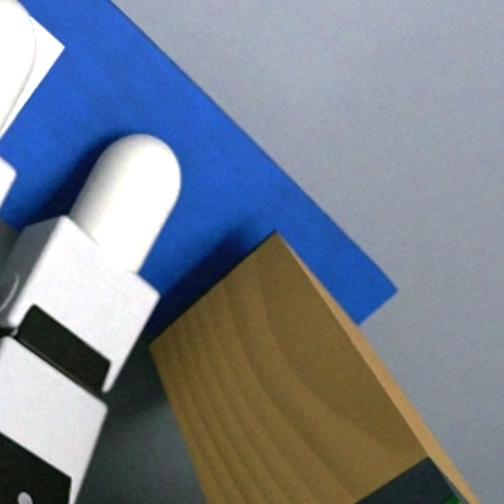

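>>> move(
  arm1={"joints": {"joint2_rad": 0.6494, "joint4_rad": 1.9182, "joint6_rad": 0.5575}, "min_time_s": 2},
)

>>> move(
  arm1={"joints": {"joint1_rad": 0.7773, "joint2_rad": 0.6036, "joint4_rad": 2.042, "joint5_rad": 0.0072, "joint6_rad": 0.4791, "joint7_rad": 3.9388}, "min_time_s": 2},
)

>>> move(
  arm1={"joints": {"joint2_rad": 0.6764, "joint4_rad": 2.0542, "joint6_rad": 0.394}, "min_time_s": 2},
)

>>> move(
  arm1={"joints": {"joint1_rad": 0.7468, "joint2_rad": 0.6881, "joint4_rad": 2.0166, "joint5_rad": 0.0081, "joint6_rad": 0.42, "joint7_rad": 3.9078}, "min_time_s": 2},
  cameras=["arm1_cam_wrist"],
)

>>> zoom_image(
  camera="arm1_cam_wrist",
  region=[320, 0, 520, 200],
)

Scene clock: 226.53 s.
Joint torques (N m): arm1=[0.05 -16.95 0.07 -5.58 -0.5 -0.36 0.32] | arm2=[2.96 -42.52 -8.78 -0.38 3.29 -13.82 2.87] | arm3=[0.33 -14.18 -1.02 -4.6 -1.31 -1.8 -0.02] | arm4=[-0.49 0.56 0.82 -6.95 0.11 -0.46 -0.01]
Motor temperatures (°C): arm1=[32 36 27 32 36 39 38] | arm2=[33 44 32 32 37 43 48] | arm3=[37 33 30 34 33 34 35] | arm4=[34 31 30 35 32 31 42]
Flange force (N): arm1=[-2.4 1.2 0.8] | arm2=[0.7 -54.3 10.4] | arm3=[6.5 4.7 5.0] | arm4=[-0.7 2.5 -1.5]
move: arm1 done
Joint velocities: within noise
arm1.joint_positions: joint1_rad=+0.697 joint2_rad=+0.649 joint3_rad=+0.000 joint4_rad=+1.918 joint5_rad=+0.008 joint6_rad=+0.558 joint7_rad=+3.858 hand_index_mcp=+0.548 hand_index_abd=-0.003 hand_index_pip=+0.356 hand_index_dip=+0.476 hand_middle_mcp=+0.547 hand_middle_abd=-0.002 hand_middle_pip=+0.356 hand_middle_dip=+0.475 hand_ring_mcp=+0.154 hand_ring_abd=-0.003 hand_ring_pip=-0.073 hand_ring_dip=+0.263 hand_thumb_cmc=+0.712 hand_thumb_axl=+0.677 hand_thumb_mcp=+0.224 hand_thumb_ipl=+0.168 hand_current_limit=+0.400 hand_speed=-0.600
arm1.joint_status: all done
arm1.hand_state: goal,goal,goal,goal,goal,goal,goal,goal,goal,goal,goal,goal,goal,goal,goal,goal
arm1.index_mcp_current_ma: -2
arm1.index_abd_current_ma: -11
arm1.index_pip_current_ma: -8
arm1.index_dip_current_ma: -10
arm1.middle_mcp_current_ma: -2
arm1.middle_abd_current_ma: -8
arm1.middle_pip_current_ma: -7
arm1.middle_dip_current_ma: -12
arm1.ring_mcp_current_ma: 75
arm1.ring_abd_current_ma: -10
arm1.ring_pip_current_ma: 30
arm1.ring_dip_current_ma: 12
arm1.thumb_cmc_current_ma: -10
arm1.thumb_axl_current_ma: -3
arm1.thumb_mcp_current_ma: -12
arm1.thumb_ipl_current_ma: -2
arm1.hand_goal_index_mcp: 0.548
arm1.hand_goal_index_abd: 0.000
arm1.hand_goal_index_pip: 0.358
arm1.hand_goal_index_dip: 0.478
arm1.hand_goal_middle_mcp: 0.548
arm1.hand_goal_middle_abd: 0.000
arm1.hand_goal_middle_pip: 0.358
arm1.hand_goal_middle_dip: 0.478
arm1.hand_goal_ring_mcp: 0.138
arm1.hand_goal_ring_abd: 0.000
arm1.hand_goal_ring_pip: -0.080
arm1.hand_goal_ring_dip: 0.260
arm1.hand_goal_thumb_cmc: 0.714
arm1.hand_goal_thumb_axl: 0.678
arm1.hand_goal_thumb_mcp: 0.226
arm1.hand_goal_thumb_ipl: 0.168
arm1.hand: x=+0.4295 y=+0.2528 z=+0.8565 quat_wxyz=(+0.000, -0.706, -0.708, +0.000) (m; scene frame)
arm2, arm4: as last shown
arm3.joint_positions: joint1_rad=+1.315 joint2_rad=+0.300 joint3_rad=+0.000 joint4_rad=+2.211 joint5_rad=+1.465 joint6_rad=-0.780 joint7_rad=+3.040 hand_index_mcp=+0.749 hand_index_abd=+0.003 hand_index_pip=+0.576 hand_index_dip=+0.696 hand_middle_mcp=+0.749 hand_middle_abd=+0.003 hand_middle_pip=+0.576 hand_middle_dip=+0.696 hand_ring_mcp=+0.749 hand_ring_abd=+0.003 hand_ring_pip=+0.576 hand_ring_dip=+0.696 hand_thumb_cmc=+0.709 hand_thumb_axl=+0.677 hand_thumb_mcp=+0.225 hand_thumb_ipl=+0.168 hand_current_limit=+0.400 hand_speed=-0.600
arm3.joint_status: not commanded
arm3.hand_state: goal,goal,goal,goal,goal,goal,goal,goal,goal,goal,goal,goal,goal,goal,goal,goal
arm3.index_mcp_current_ma: -4
arm3.index_abd_current_ma: 1
arm3.index_pip_current_ma: 0
arm3.index_dip_current_ma: 0
arm3.middle_mcp_current_ma: -4
arm3.middle_abd_current_ma: 1
arm3.middle_pip_current_ma: 0
arm3.middle_dip_current_ma: 0
arm3.ring_mcp_current_ma: -4
arm3.ring_abd_current_ma: 1
arm3.ring_pip_current_ma: 0
arm3.ring_dip_current_ma: 0
arm3.thumb_cmc_current_ma: -3
arm3.thumb_axl_current_ma: 0
arm3.thumb_mcp_current_ma: 0
arm3.thumb_ipl_current_ma: 0
arm3.hand_goal_index_mcp: 0.754
arm3.hand_goal_index_abd: 0.000
arm3.hand_goal_index_pip: 0.576
arm3.hand_goal_index_dip: 0.696
arm3.hand_goal_middle_mcp: 0.754
arm3.hand_goal_middle_abd: 0.000
arm3.hand_goal_middle_pip: 0.576
arm3.hand_goal_middle_dip: 0.696
arm3.hand_goal_ring_mcp: 0.754
arm3.hand_goal_ring_abd: 0.000
arm3.hand_goal_ring_pip: 0.576
arm3.hand_goal_ring_dip: 0.696
arm3.hand_goal_thumb_cmc: 0.714
arm3.hand_goal_thumb_axl: 0.678
arm3.hand_goal_thumb_mcp: 0.226
arm3.hand_goal_thumb_ipl: 0.168
arm3.hand: x=-0.4289 y=-0.4222 z=+1.0146 quat_wxyz=(+0.122, -0.698, +0.528, -0.468) (m; scene frame)
pictures: none

Scene clock: 228.83 s.
Joint torques (N m): arm1=[0.07 -15.66 0.14 -4.88 -0.52 -0.36 0.28] | arm2=[2.98 -42.52 -8.77 -0.41 3.34 -13.89 2.87] | arm3=[0.34 -14.23 -1.09 -4.55 -1.27 -1.78 0] | arm4=[-0.44 0.59 0.94 -6.98 0.04 -0.49 0]
Motor temperatures (°C): arm1=[32 36 27 32 36 39 38] | arm2=[33 44 32 32 37 43 48] | arm3=[37 33 30 34 33 34 35] | arm4=[34 31 30 35 32 31 42]
Flange force (N): arm1=[-2.1 0.7 0.8] | arm2=[0.8 -54.3 10.6] | arm3=[6.7 4.9 5.1] | arm4=[-0.6 2.9 -1.4]
move: arm1 done
Joint velocities: within noise
arm1.joint_positions: joint1_rad=+0.777 joint2_rad=+0.604 joint3_rad=+0.000 joint4_rad=+2.042 joint5_rad=+0.007 joint6_rad=+0.479 joint7_rad=+3.939 hand_index_mcp=+0.548 hand_index_abd=-0.003 hand_index_pip=+0.356 hand_index_dip=+0.476 hand_middle_mcp=+0.548 hand_middle_abd=-0.002 hand_middle_pip=+0.356 hand_middle_dip=+0.475 hand_ring_mcp=+0.154 hand_ring_abd=-0.003 hand_ring_pip=-0.073 hand_ring_dip=+0.263 hand_thumb_cmc=+0.712 hand_thumb_axl=+0.677 hand_thumb_mcp=+0.224 hand_thumb_ipl=+0.168 hand_current_limit=+0.400 hand_speed=-0.600
arm1.joint_status: all done
arm1.hand_state: goal,goal,goal,goal,goal,goal,goal,goal,goal,goal,goal,goal,goal,goal,goal,goal
arm1.index_mcp_current_ma: -1
arm1.index_abd_current_ma: -11
arm1.index_pip_current_ma: -7
arm1.index_dip_current_ma: -10
arm1.middle_mcp_current_ma: -1
arm1.middle_abd_current_ma: -8
arm1.middle_pip_current_ma: -7
arm1.middle_dip_current_ma: -12
arm1.ring_mcp_current_ma: 75
arm1.ring_abd_current_ma: -10
arm1.ring_pip_current_ma: 30
arm1.ring_dip_current_ma: 12
arm1.thumb_cmc_current_ma: -9
arm1.thumb_axl_current_ma: -3
arm1.thumb_mcp_current_ma: -12
arm1.thumb_ipl_current_ma: -2
arm1.hand_goal_index_mcp: 0.548
arm1.hand_goal_index_abd: 0.000
arm1.hand_goal_index_pip: 0.358
arm1.hand_goal_index_dip: 0.478
arm1.hand_goal_middle_mcp: 0.548
arm1.hand_goal_middle_abd: 0.000
arm1.hand_goal_middle_pip: 0.358
arm1.hand_goal_middle_dip: 0.478
arm1.hand_goal_ring_mcp: 0.138
arm1.hand_goal_ring_abd: 0.000
arm1.hand_goal_ring_pip: -0.080
arm1.hand_goal_ring_dip: 0.260
arm1.hand_goal_thumb_cmc: 0.714
arm1.hand_goal_thumb_axl: 0.678
arm1.hand_goal_thumb_mcp: 0.226
arm1.hand_goal_thumb_ipl: 0.168
arm1.hand: x=+0.4801 y=+0.2499 z=+0.8558 quat_wxyz=(+0.000, -0.706, -0.708, +0.000) (m; scene frame)
arm2, arm3, arm4: as last shown
pictures: none

Scene clock: 231.13 s.
Joint torques (N m): arm1=[0.08 -16.14 0.19 -4.3 -0.56 -0.35 0.34] | arm2=[3.07 -42.5 -8.72 -0.39 3.31 -13.89 2.88] | arm3=[0.33 -14.17 -1.06 -4.56 -1.29 -1.78 -0.01] | arm4=[-0.49 0.6 0.91 -6.95 0.06 -0.45 -0.02]
Motor temperatures (°C): arm1=[32 36 27 32 36 39 38] | arm2=[33 44 32 32 37 43 48] | arm3=[37 33 30 34 33 34 35] | arm4=[34 31 30 35 32 31 42]
Flange force (N): arm1=[-2.3 1.0 0.7] | arm2=[0.8 -54.2 10.8] | arm3=[6.6 4.7 4.9] | arm4=[-0.7 2.8 -1.4]
move: arm1 done
Joint velocities: within noise
arm1.joint_positions: joint1_rad=+0.777 joint2_rad=+0.676 joint3_rad=+0.000 joint4_rad=+2.054 joint5_rad=+0.007 joint6_rad=+0.394 joint7_rad=+3.939 hand_index_mcp=+0.548 hand_index_abd=-0.003 hand_index_pip=+0.356 hand_index_dip=+0.476 hand_middle_mcp=+0.548 hand_middle_abd=-0.002 hand_middle_pip=+0.356 hand_middle_dip=+0.475 hand_ring_mcp=+0.154 hand_ring_abd=-0.003 hand_ring_pip=-0.073 hand_ring_dip=+0.263 hand_thumb_cmc=+0.712 hand_thumb_axl=+0.677 hand_thumb_mcp=+0.224 hand_thumb_ipl=+0.168 hand_current_limit=+0.400 hand_speed=-0.600
arm1.joint_status: all done
arm1.hand_state: goal,goal,goal,goal,goal,goal,goal,goal,goal,goal,goal,goal,goal,goal,goal,goal
arm1.index_mcp_current_ma: -1
arm1.index_abd_current_ma: -11
arm1.index_pip_current_ma: -7
arm1.index_dip_current_ma: -10
arm1.middle_mcp_current_ma: -1
arm1.middle_abd_current_ma: -8
arm1.middle_pip_current_ma: -7
arm1.middle_dip_current_ma: -12
arm1.ring_mcp_current_ma: 75
arm1.ring_abd_current_ma: -10
arm1.ring_pip_current_ma: 30
arm1.ring_dip_current_ma: 12
arm1.thumb_cmc_current_ma: -9
arm1.thumb_axl_current_ma: -3
arm1.thumb_mcp_current_ma: -12
arm1.thumb_ipl_current_ma: -2
arm1.hand_goal_index_mcp: 0.548
arm1.hand_goal_index_abd: 0.000
arm1.hand_goal_index_pip: 0.358
arm1.hand_goal_index_dip: 0.478
arm1.hand_goal_middle_mcp: 0.548
arm1.hand_goal_middle_abd: 0.000
arm1.hand_goal_middle_pip: 0.358
arm1.hand_goal_middle_dip: 0.478
arm1.hand_goal_ring_mcp: 0.138
arm1.hand_goal_ring_abd: 0.000
arm1.hand_goal_ring_pip: -0.080
arm1.hand_goal_ring_dip: 0.260
arm1.hand_goal_thumb_cmc: 0.714
arm1.hand_goal_thumb_axl: 0.678
arm1.hand_goal_thumb_mcp: 0.226
arm1.hand_goal_thumb_ipl: 0.168
arm1.hand: x=+0.4799 y=+0.2498 z=+0.8258 quat_wxyz=(+0.000, -0.706, -0.708, +0.000) (m; scene frame)
arm2, arm3, arm4: as last shown
pictures: none

Scene clock: 233.43 s.
Joint torques (N m): arm1=[0.02 -16.55 0.05 -4.61 -0.55 -0.45 0.31] | arm2=[3.01 -42.58 -8.81 -0.47 3.25 -13.87 2.89] | arm3=[0.37 -14.15 -1.08 -4.56 -1.29 -1.77 -0.01] | arm4=[-0.4 0.53 0.89 -7.04 0.09 -0.44 0.02]
Motor temperatures (°C): arm1=[32 36 27 32 36 39 38] | arm2=[33 44 32 32 37 43 48] | arm3=[37 33 30 34 33 34 35] | arm4=[34 31 30 35 32 31 42]
Flange force (N): arm1=[-2.2 1.2 0.5] | arm2=[0.9 -54.3 10.3] | arm3=[6.7 4.7 4.9] | arm4=[-0.7 2.8 -1.1]
move: arm1 done
Joint velocities: within noise
arm1.joint_positions: joint1_rad=+0.747 joint2_rad=+0.688 joint3_rad=+0.000 joint4_rad=+2.017 joint5_rad=+0.008 joint6_rad=+0.420 joint7_rad=+3.908 hand_index_mcp=+0.546 hand_index_abd=-0.003 hand_index_pip=+0.356 hand_index_dip=+0.476 hand_middle_mcp=+0.548 hand_middle_abd=-0.002 hand_middle_pip=+0.356 hand_middle_dip=+0.475 hand_ring_mcp=+0.154 hand_ring_abd=-0.003 hand_ring_pip=-0.073 hand_ring_dip=+0.263 hand_thumb_cmc=+0.712 hand_thumb_axl=+0.677 hand_thumb_mcp=+0.224 hand_thumb_ipl=+0.168 hand_current_limit=+0.400 hand_speed=-0.600
arm1.joint_status: all done
arm1.hand_state: goal,goal,goal,goal,goal,goal,goal,goal,goal,goal,goal,goal,goal,goal,goal,goal
arm1.index_mcp_current_ma: -9
arm1.index_abd_current_ma: -11
arm1.index_pip_current_ma: -7
arm1.index_dip_current_ma: -10
arm1.middle_mcp_current_ma: -1
arm1.middle_abd_current_ma: -8
arm1.middle_pip_current_ma: -7
arm1.middle_dip_current_ma: -12
arm1.ring_mcp_current_ma: 75
arm1.ring_abd_current_ma: -10
arm1.ring_pip_current_ma: 30
arm1.ring_dip_current_ma: 12
arm1.thumb_cmc_current_ma: -9
arm1.thumb_axl_current_ma: -3
arm1.thumb_mcp_current_ma: -12
arm1.thumb_ipl_current_ma: -2
arm1.hand_goal_index_mcp: 0.548
arm1.hand_goal_index_abd: 0.000
arm1.hand_goal_index_pip: 0.358
arm1.hand_goal_index_dip: 0.478
arm1.hand_goal_middle_mcp: 0.548
arm1.hand_goal_middle_abd: 0.000
arm1.hand_goal_middle_pip: 0.358
arm1.hand_goal_middle_dip: 0.478
arm1.hand_goal_ring_mcp: 0.138
arm1.hand_goal_ring_abd: 0.000
arm1.hand_goal_ring_pip: -0.080
arm1.hand_goal_ring_dip: 0.260
arm1.hand_goal_thumb_cmc: 0.714
arm1.hand_goal_thumb_axl: 0.678
arm1.hand_goal_thumb_mcp: 0.226
arm1.hand_goal_thumb_ipl: 0.168
arm1.hand: x=+0.4629 y=+0.2499 z=+0.8259 quat_wxyz=(+0.000, -0.706, -0.708, +0.000) (m; scene frame)
arm2.joint_positions: joint1_rad=+0.756 joint2_rad=+1.367 joint3_rad=+0.000 joint4_rad=+2.094 joint5_rad=+1.077 joint6_rad=-1.668 joint7_rad=+0.287 hand_index_mcp=+0.761 hand_index_abd=-0.001 hand_index_pip=+0.577 hand_index_dip=+0.696 hand_middle_mcp=+0.761 hand_middle_abd=-0.001 hand_middle_pip=+0.577 hand_middle_dip=+0.696 hand_ring_mcp=+0.761 hand_ring_abd=-0.002 hand_ring_pip=+0.577 hand_ring_dip=+0.696 hand_thumb_cmc=+0.931 hand_thumb_axl=+0.684 hand_thumb_mcp=+0.226 hand_thumb_ipl=+0.168 hand_current_limit=+0.400 hand_speed=-0.600
arm2.joint_status: not commanded
arm2.hand_state: goal,goal,goal,goal,goal,goal,goal,goal,goal,goal,goal,goal,blocked,goal,goal,goal
arm2.index_mcp_current_ma: 5
arm2.index_abd_current_ma: 0
arm2.index_pip_current_ma: 0
arm2.index_dip_current_ma: 0
arm2.middle_mcp_current_ma: 6
arm2.middle_abd_current_ma: 0
arm2.middle_pip_current_ma: 0
arm2.middle_dip_current_ma: 0
arm2.ring_mcp_current_ma: 6
arm2.ring_abd_current_ma: 0
arm2.ring_pip_current_ma: 0
arm2.ring_dip_current_ma: 0
arm2.thumb_cmc_current_ma: 128
arm2.thumb_axl_current_ma: 5
arm2.thumb_mcp_current_ma: 0
arm2.thumb_ipl_current_ma: 0
arm2.hand_goal_index_mcp: 0.754
arm2.hand_goal_index_abd: 0.000
arm2.hand_goal_index_pip: 0.576
arm2.hand_goal_index_dip: 0.696
arm2.hand_goal_middle_mcp: 0.754
arm2.hand_goal_middle_abd: 0.000
arm2.hand_goal_middle_pip: 0.576
arm2.hand_goal_middle_dip: 0.696
arm2.hand_goal_ring_mcp: 0.754
arm2.hand_goal_ring_abd: 0.000
arm2.hand_goal_ring_pip: 0.576
arm2.hand_goal_ring_dip: 0.696
arm2.hand_goal_thumb_cmc: 0.870
arm2.hand_goal_thumb_axl: 0.678
arm2.hand_goal_thumb_mcp: 0.226
arm2.hand_goal_thumb_ipl: 0.168
arm2.hand: x=-0.0707 y=+0.1377 z=+0.8941 quat_wxyz=(+0.678, +0.714, +0.126, +0.120) (m; scene frame)
arm3, arm4: as last shown
pictures: arm1_cam_wrist
camera_calibration:
arm1_cam_wrist: T_world_to_cam=[[0.604617, -0.796507, 0.00388526, -0.05013], [-0.518704, -0.390029, 0.760805, -0.3451], [-0.604471, -0.462011, -0.648969, 1.05664], [0, 0, 0, 1]] pos_world=[0.490013, 0.313651, 0.948476]

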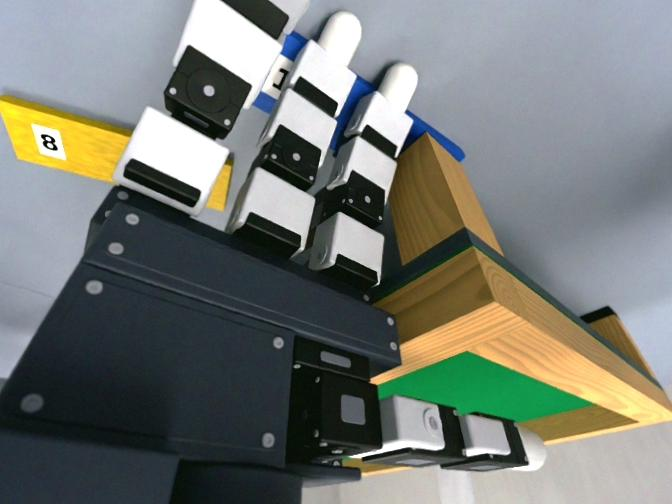

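Scaled by 2.520 from the camera's 672x504 image, which has a finer 960x720 frame.

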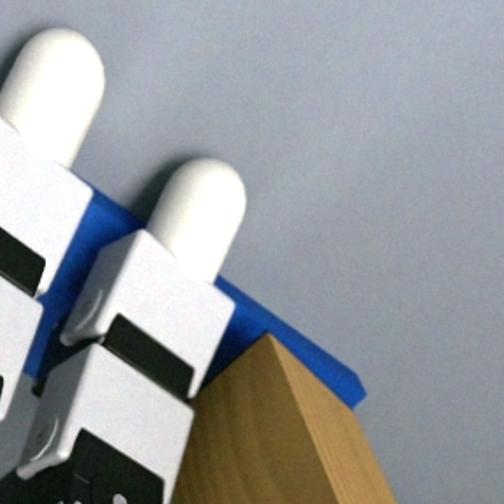

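>>> zoom_image(
  camera="arm1_cam_wrist",
  region=[370, 90, 490, 190],
)

Scaled by 4.200 from the camera's 672x504 image, which has a finer 960x720 frame.

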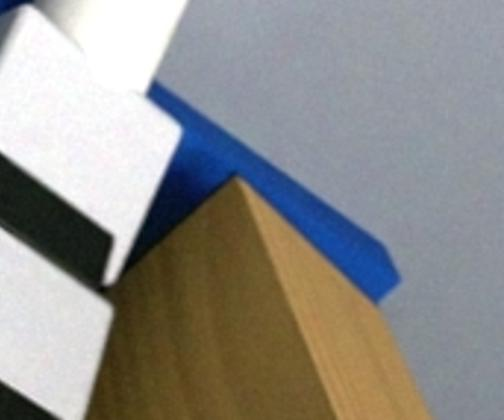

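>>> move(
  arm1={"joints": {"joint1_rad": 0.7468, "joint2_rad": 0.55, "joint4_rad": 2.0, "joint6_rad": 0.5051, "joint7_rad": 3.9078}, "min_time_s": 2.5},
  cameras=["arm1_cam_wrist"],
)

>>> move(
  arm2={"joints": {"joint2_rad": 1.3865, "joint4_rad": 2.0784, "joint5_rad": 1.0771, "joint6_rad": -1.6702, "joint7_rad": 0.2906}, "min_time_s": 3},
)

>>> move(
  arm2={"joints": {"joint2_rad": 1.412, "joint4_rad": 2.058, "joint5_rad": 1.077, "joint6_rad": -1.673, "joint7_rad": 0.295}, "min_time_s": 5},
  cameras=["arm1_cam_wrist"],
)

Scene clock: 239.17 s.
Joint torques (N m): arm1=[0.06 -15.75 0.09 -5.89 -0.52 -0.55 0.34] | arm2=[3.04 -42.55 -8.77 -0.42 3.27 -13.93 2.86] | arm3=[0.35 -14.18 -1.07 -4.53 -1.3 -1.78 0] | arm4=[-0.45 0.55 0.82 -6.93 0.11 -0.44 0.01]
Motor temperatures (°C): arm1=[32 36 27 32 36 39 38] | arm2=[33 45 32 32 37 43 48] | arm3=[37 33 30 34 33 34 35] | arm4=[34 31 30 35 32 31 42]
Flange force (N): arm1=[-2.6 0.8 1.0] | arm2=[0.9 -54.3 10.5] | arm3=[6.8 4.7 4.9] | arm4=[-0.8 2.6 -1.5]
move: arm1 done
Joint velocities: within noise
arm1.joint_positions: joint1_rad=+0.747 joint2_rad=+0.550 joint3_rad=+0.000 joint4_rad=+2.000 joint5_rad=+0.008 joint6_rad=+0.505 joint7_rad=+3.908 hand_index_mcp=+0.547 hand_index_abd=-0.003 hand_index_pip=+0.356 hand_index_dip=+0.476 hand_middle_mcp=+0.548 hand_middle_abd=-0.002 hand_middle_pip=+0.356 hand_middle_dip=+0.475 hand_ring_mcp=+0.154 hand_ring_abd=-0.003 hand_ring_pip=-0.073 hand_ring_dip=+0.263 hand_thumb_cmc=+0.712 hand_thumb_axl=+0.677 hand_thumb_mcp=+0.224 hand_thumb_ipl=+0.168 hand_current_limit=+0.400 hand_speed=-0.600
arm1.joint_status: all done
arm1.hand_state: goal,goal,goal,goal,goal,goal,goal,goal,goal,goal,goal,goal,goal,goal,goal,goal
arm1.index_mcp_current_ma: -2
arm1.index_abd_current_ma: -11
arm1.index_pip_current_ma: -7
arm1.index_dip_current_ma: -10
arm1.middle_mcp_current_ma: -1
arm1.middle_abd_current_ma: -8
arm1.middle_pip_current_ma: -7
arm1.middle_dip_current_ma: -12
arm1.ring_mcp_current_ma: 75
arm1.ring_abd_current_ma: -10
arm1.ring_pip_current_ma: 30
arm1.ring_dip_current_ma: 12
arm1.thumb_cmc_current_ma: -9
arm1.thumb_axl_current_ma: -3
arm1.thumb_mcp_current_ma: -12
arm1.thumb_ipl_current_ma: -2
arm1.hand_goal_index_mcp: 0.548
arm1.hand_goal_index_abd: 0.000
arm1.hand_goal_index_pip: 0.358
arm1.hand_goal_index_dip: 0.478
arm1.hand_goal_middle_mcp: 0.548
arm1.hand_goal_middle_abd: 0.000
arm1.hand_goal_middle_pip: 0.358
arm1.hand_goal_middle_dip: 0.478
arm1.hand_goal_ring_mcp: 0.138
arm1.hand_goal_ring_abd: 0.000
arm1.hand_goal_ring_pip: -0.080
arm1.hand_goal_ring_dip: 0.260
arm1.hand_goal_thumb_cmc: 0.714
arm1.hand_goal_thumb_axl: 0.678
arm1.hand_goal_thumb_mcp: 0.226
arm1.hand_goal_thumb_ipl: 0.168
arm1.hand: x=+0.4509 y=+0.2620 z=+0.8789 quat_wxyz=(+0.035, -0.706, -0.708, +0.000) (m; scene frame)
arm2, arm3, arm4: as last shown
pictures: arm1_cam_wrist
camera_calibration:
arm1_cam_wrist: T_world_to_cam=[[0.602686, -0.795335, -0.0648964, 0.0276], [-0.48112, -0.427051, 0.765605, -0.39844], [-0.636627, -0.430197, -0.640029, 1.08781], [0, 0, 0, 1]] pos_world=[0.484197, 0.319769, 1.00307]

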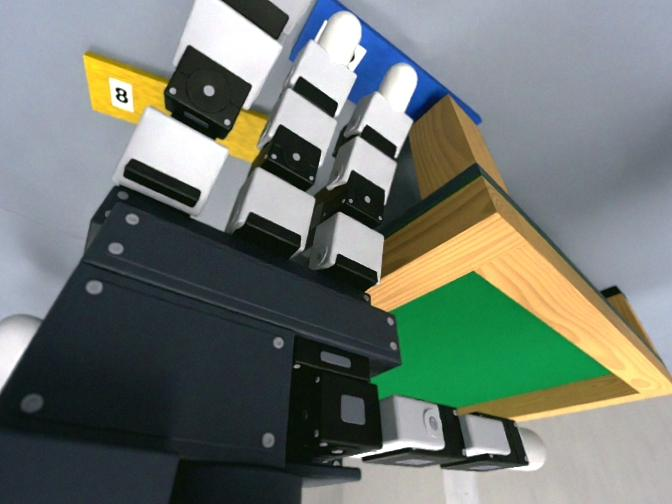

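Scene clock: 242.47 s.
Joint torques (N m): arm1=[0.07 -15.74 0.07 -5.83 -0.5 -0.58 0.32] | arm2=[-2.66 -40.52 -11.99 -2.06 3.2 -11.78 1.55] | arm3=[0.32 -14.18 -1.06 -4.55 -1.31 -1.77 -0.01] | arm4=[-0.42 0.58 0.95 -6.98 0.03 -0.49 0.01]
Motor temperatures (°C): arm1=[32 36 27 32 36 39 38] | arm2=[33 45 32 32 37 43 48] | arm3=[37 33 30 34 33 34 35] | arm4=[34 31 30 35 32 31 42]
Flange force (N): arm1=[-2.4 0.7 0.8] | arm2=[2.6 -48.2 -9.0] | arm3=[6.8 4.8 4.9] | arm4=[-0.7 3.0 -1.5]
move: arm2 done
Joint velocities: within noise
arm1, arm3, arm4: as last shown
arm2.joint_positions: joint1_rad=+0.756 joint2_rad=+1.387 joint3_rad=+0.000 joint4_rad=+2.078 joint5_rad=+1.077 joint6_rad=-1.670 joint7_rad=+0.291 hand_index_mcp=+0.761 hand_index_abd=-0.001 hand_index_pip=+0.577 hand_index_dip=+0.696 hand_middle_mcp=+0.761 hand_middle_abd=-0.001 hand_middle_pip=+0.577 hand_middle_dip=+0.696 hand_ring_mcp=+0.761 hand_ring_abd=-0.002 hand_ring_pip=+0.577 hand_ring_dip=+0.696 hand_thumb_cmc=+0.931 hand_thumb_axl=+0.669 hand_thumb_mcp=+0.226 hand_thumb_ipl=+0.168 hand_current_limit=+0.400 hand_speed=-0.600
arm2.joint_status: all done
arm2.hand_state: goal,goal,goal,goal,goal,goal,goal,goal,goal,goal,goal,goal,blocked,goal,goal,goal
arm2.index_mcp_current_ma: 5
arm2.index_abd_current_ma: 0
arm2.index_pip_current_ma: 0
arm2.index_dip_current_ma: 0
arm2.middle_mcp_current_ma: 6
arm2.middle_abd_current_ma: 0
arm2.middle_pip_current_ma: 0
arm2.middle_dip_current_ma: 0
arm2.ring_mcp_current_ma: 6
arm2.ring_abd_current_ma: 0
arm2.ring_pip_current_ma: 0
arm2.ring_dip_current_ma: 0
arm2.thumb_cmc_current_ma: 128
arm2.thumb_axl_current_ma: -10
arm2.thumb_mcp_current_ma: 0
arm2.thumb_ipl_current_ma: 0
arm2.hand_goal_index_mcp: 0.754
arm2.hand_goal_index_abd: 0.000
arm2.hand_goal_index_pip: 0.576
arm2.hand_goal_index_dip: 0.696
arm2.hand_goal_middle_mcp: 0.754
arm2.hand_goal_middle_abd: 0.000
arm2.hand_goal_middle_pip: 0.576
arm2.hand_goal_middle_dip: 0.696
arm2.hand_goal_ring_mcp: 0.754
arm2.hand_goal_ring_abd: 0.000
arm2.hand_goal_ring_pip: 0.576
arm2.hand_goal_ring_dip: 0.696
arm2.hand_goal_thumb_cmc: 0.870
arm2.hand_goal_thumb_axl: 0.678
arm2.hand_goal_thumb_mcp: 0.226
arm2.hand_goal_thumb_ipl: 0.168
arm2.hand: x=-0.0709 y=+0.1374 z=+0.8864 quat_wxyz=(+0.678, +0.714, +0.126, +0.119) (m; scene frame)
pictures: none

Scene clock: 247.80 s.
Joint torques (N m): arm1=[0.1 -15.72 0.11 -5.8 -0.52 -0.6 0.32] | arm2=[-0.13 -20.1 -3.14 1.43 1.21 -3.25 0.52] | arm3=[0.35 -14.19 -1.11 -4.54 -1.31 -1.78 0] | arm4=[-0.44 0.63 1 -7.02 0.09 -0.52 -0.01]
Motor temperatures (°C): arm1=[32 36 27 32 36 39 38] | arm2=[33 44 32 32 37 43 48] | arm3=[37 33 30 34 33 34 35] | arm4=[34 31 30 35 32 31 42]
Flange force (N): arm1=[-2.3 0.5 0.7] | arm2=[-1.2 -4.9 0.1] | arm3=[6.8 4.8 4.9] | arm4=[-0.5 3.1 -1.3]
move: arm2 done
Joint velocities: within noise
arm1, arm3, arm4: as last shown
arm2.joint_positions: joint1_rad=+0.756 joint2_rad=+1.412 joint3_rad=+0.000 joint4_rad=+2.058 joint5_rad=+1.077 joint6_rad=-1.673 joint7_rad=+0.295 hand_index_mcp=+0.761 hand_index_abd=-0.001 hand_index_pip=+0.577 hand_index_dip=+0.696 hand_middle_mcp=+0.761 hand_middle_abd=-0.001 hand_middle_pip=+0.577 hand_middle_dip=+0.696 hand_ring_mcp=+0.761 hand_ring_abd=-0.002 hand_ring_pip=+0.577 hand_ring_dip=+0.696 hand_thumb_cmc=+0.906 hand_thumb_axl=+0.672 hand_thumb_mcp=+0.226 hand_thumb_ipl=+0.168 hand_current_limit=+0.400 hand_speed=-0.600
arm2.joint_status: all done
arm2.hand_state: goal,goal,goal,goal,goal,goal,goal,goal,goal,goal,goal,goal,blocked,goal,goal,goal
arm2.index_mcp_current_ma: 5
arm2.index_abd_current_ma: 0
arm2.index_pip_current_ma: 0
arm2.index_dip_current_ma: 0
arm2.middle_mcp_current_ma: 6
arm2.middle_abd_current_ma: 0
arm2.middle_pip_current_ma: 0
arm2.middle_dip_current_ma: 0
arm2.ring_mcp_current_ma: 6
arm2.ring_abd_current_ma: 0
arm2.ring_pip_current_ma: 0
arm2.ring_dip_current_ma: 0
arm2.thumb_cmc_current_ma: 57
arm2.thumb_axl_current_ma: -5
arm2.thumb_mcp_current_ma: 0
arm2.thumb_ipl_current_ma: 0
arm2.hand_goal_index_mcp: 0.754
arm2.hand_goal_index_abd: 0.000
arm2.hand_goal_index_pip: 0.576
arm2.hand_goal_index_dip: 0.696
arm2.hand_goal_middle_mcp: 0.754
arm2.hand_goal_middle_abd: 0.000
arm2.hand_goal_middle_pip: 0.576
arm2.hand_goal_middle_dip: 0.696
arm2.hand_goal_ring_mcp: 0.754
arm2.hand_goal_ring_abd: 0.000
arm2.hand_goal_ring_pip: 0.576
arm2.hand_goal_ring_dip: 0.696
arm2.hand_goal_thumb_cmc: 0.870
arm2.hand_goal_thumb_axl: 0.678
arm2.hand_goal_thumb_mcp: 0.226
arm2.hand_goal_thumb_ipl: 0.168
arm2.hand: x=-0.0712 y=+0.1371 z=+0.8765 quat_wxyz=(+0.678, +0.714, +0.125, +0.119) (m; scene frame)
pictures: arm1_cam_wrist
camera_calibration:
arm1_cam_wrist: T_world_to_cam=[[0.602715, -0.79531, -0.0649421, 0.0276238], [-0.481083, -0.427099, 0.765601, -0.398438], [-0.636627, -0.430197, -0.640029, 1.08781], [0, 0, 0, 1]] pos_world=[0.484197, 0.319769, 1.00307]

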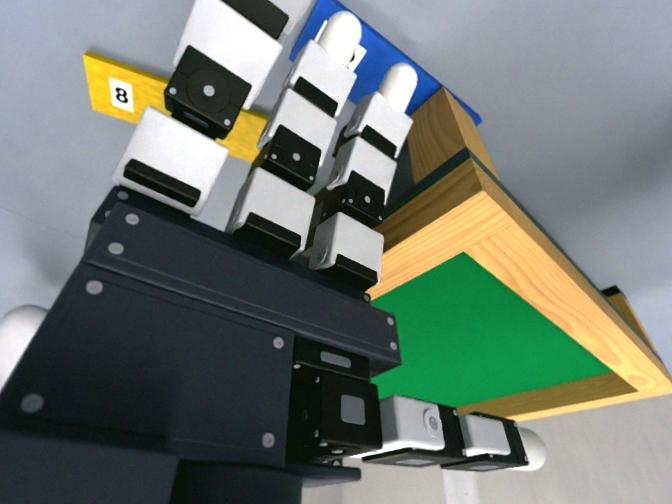

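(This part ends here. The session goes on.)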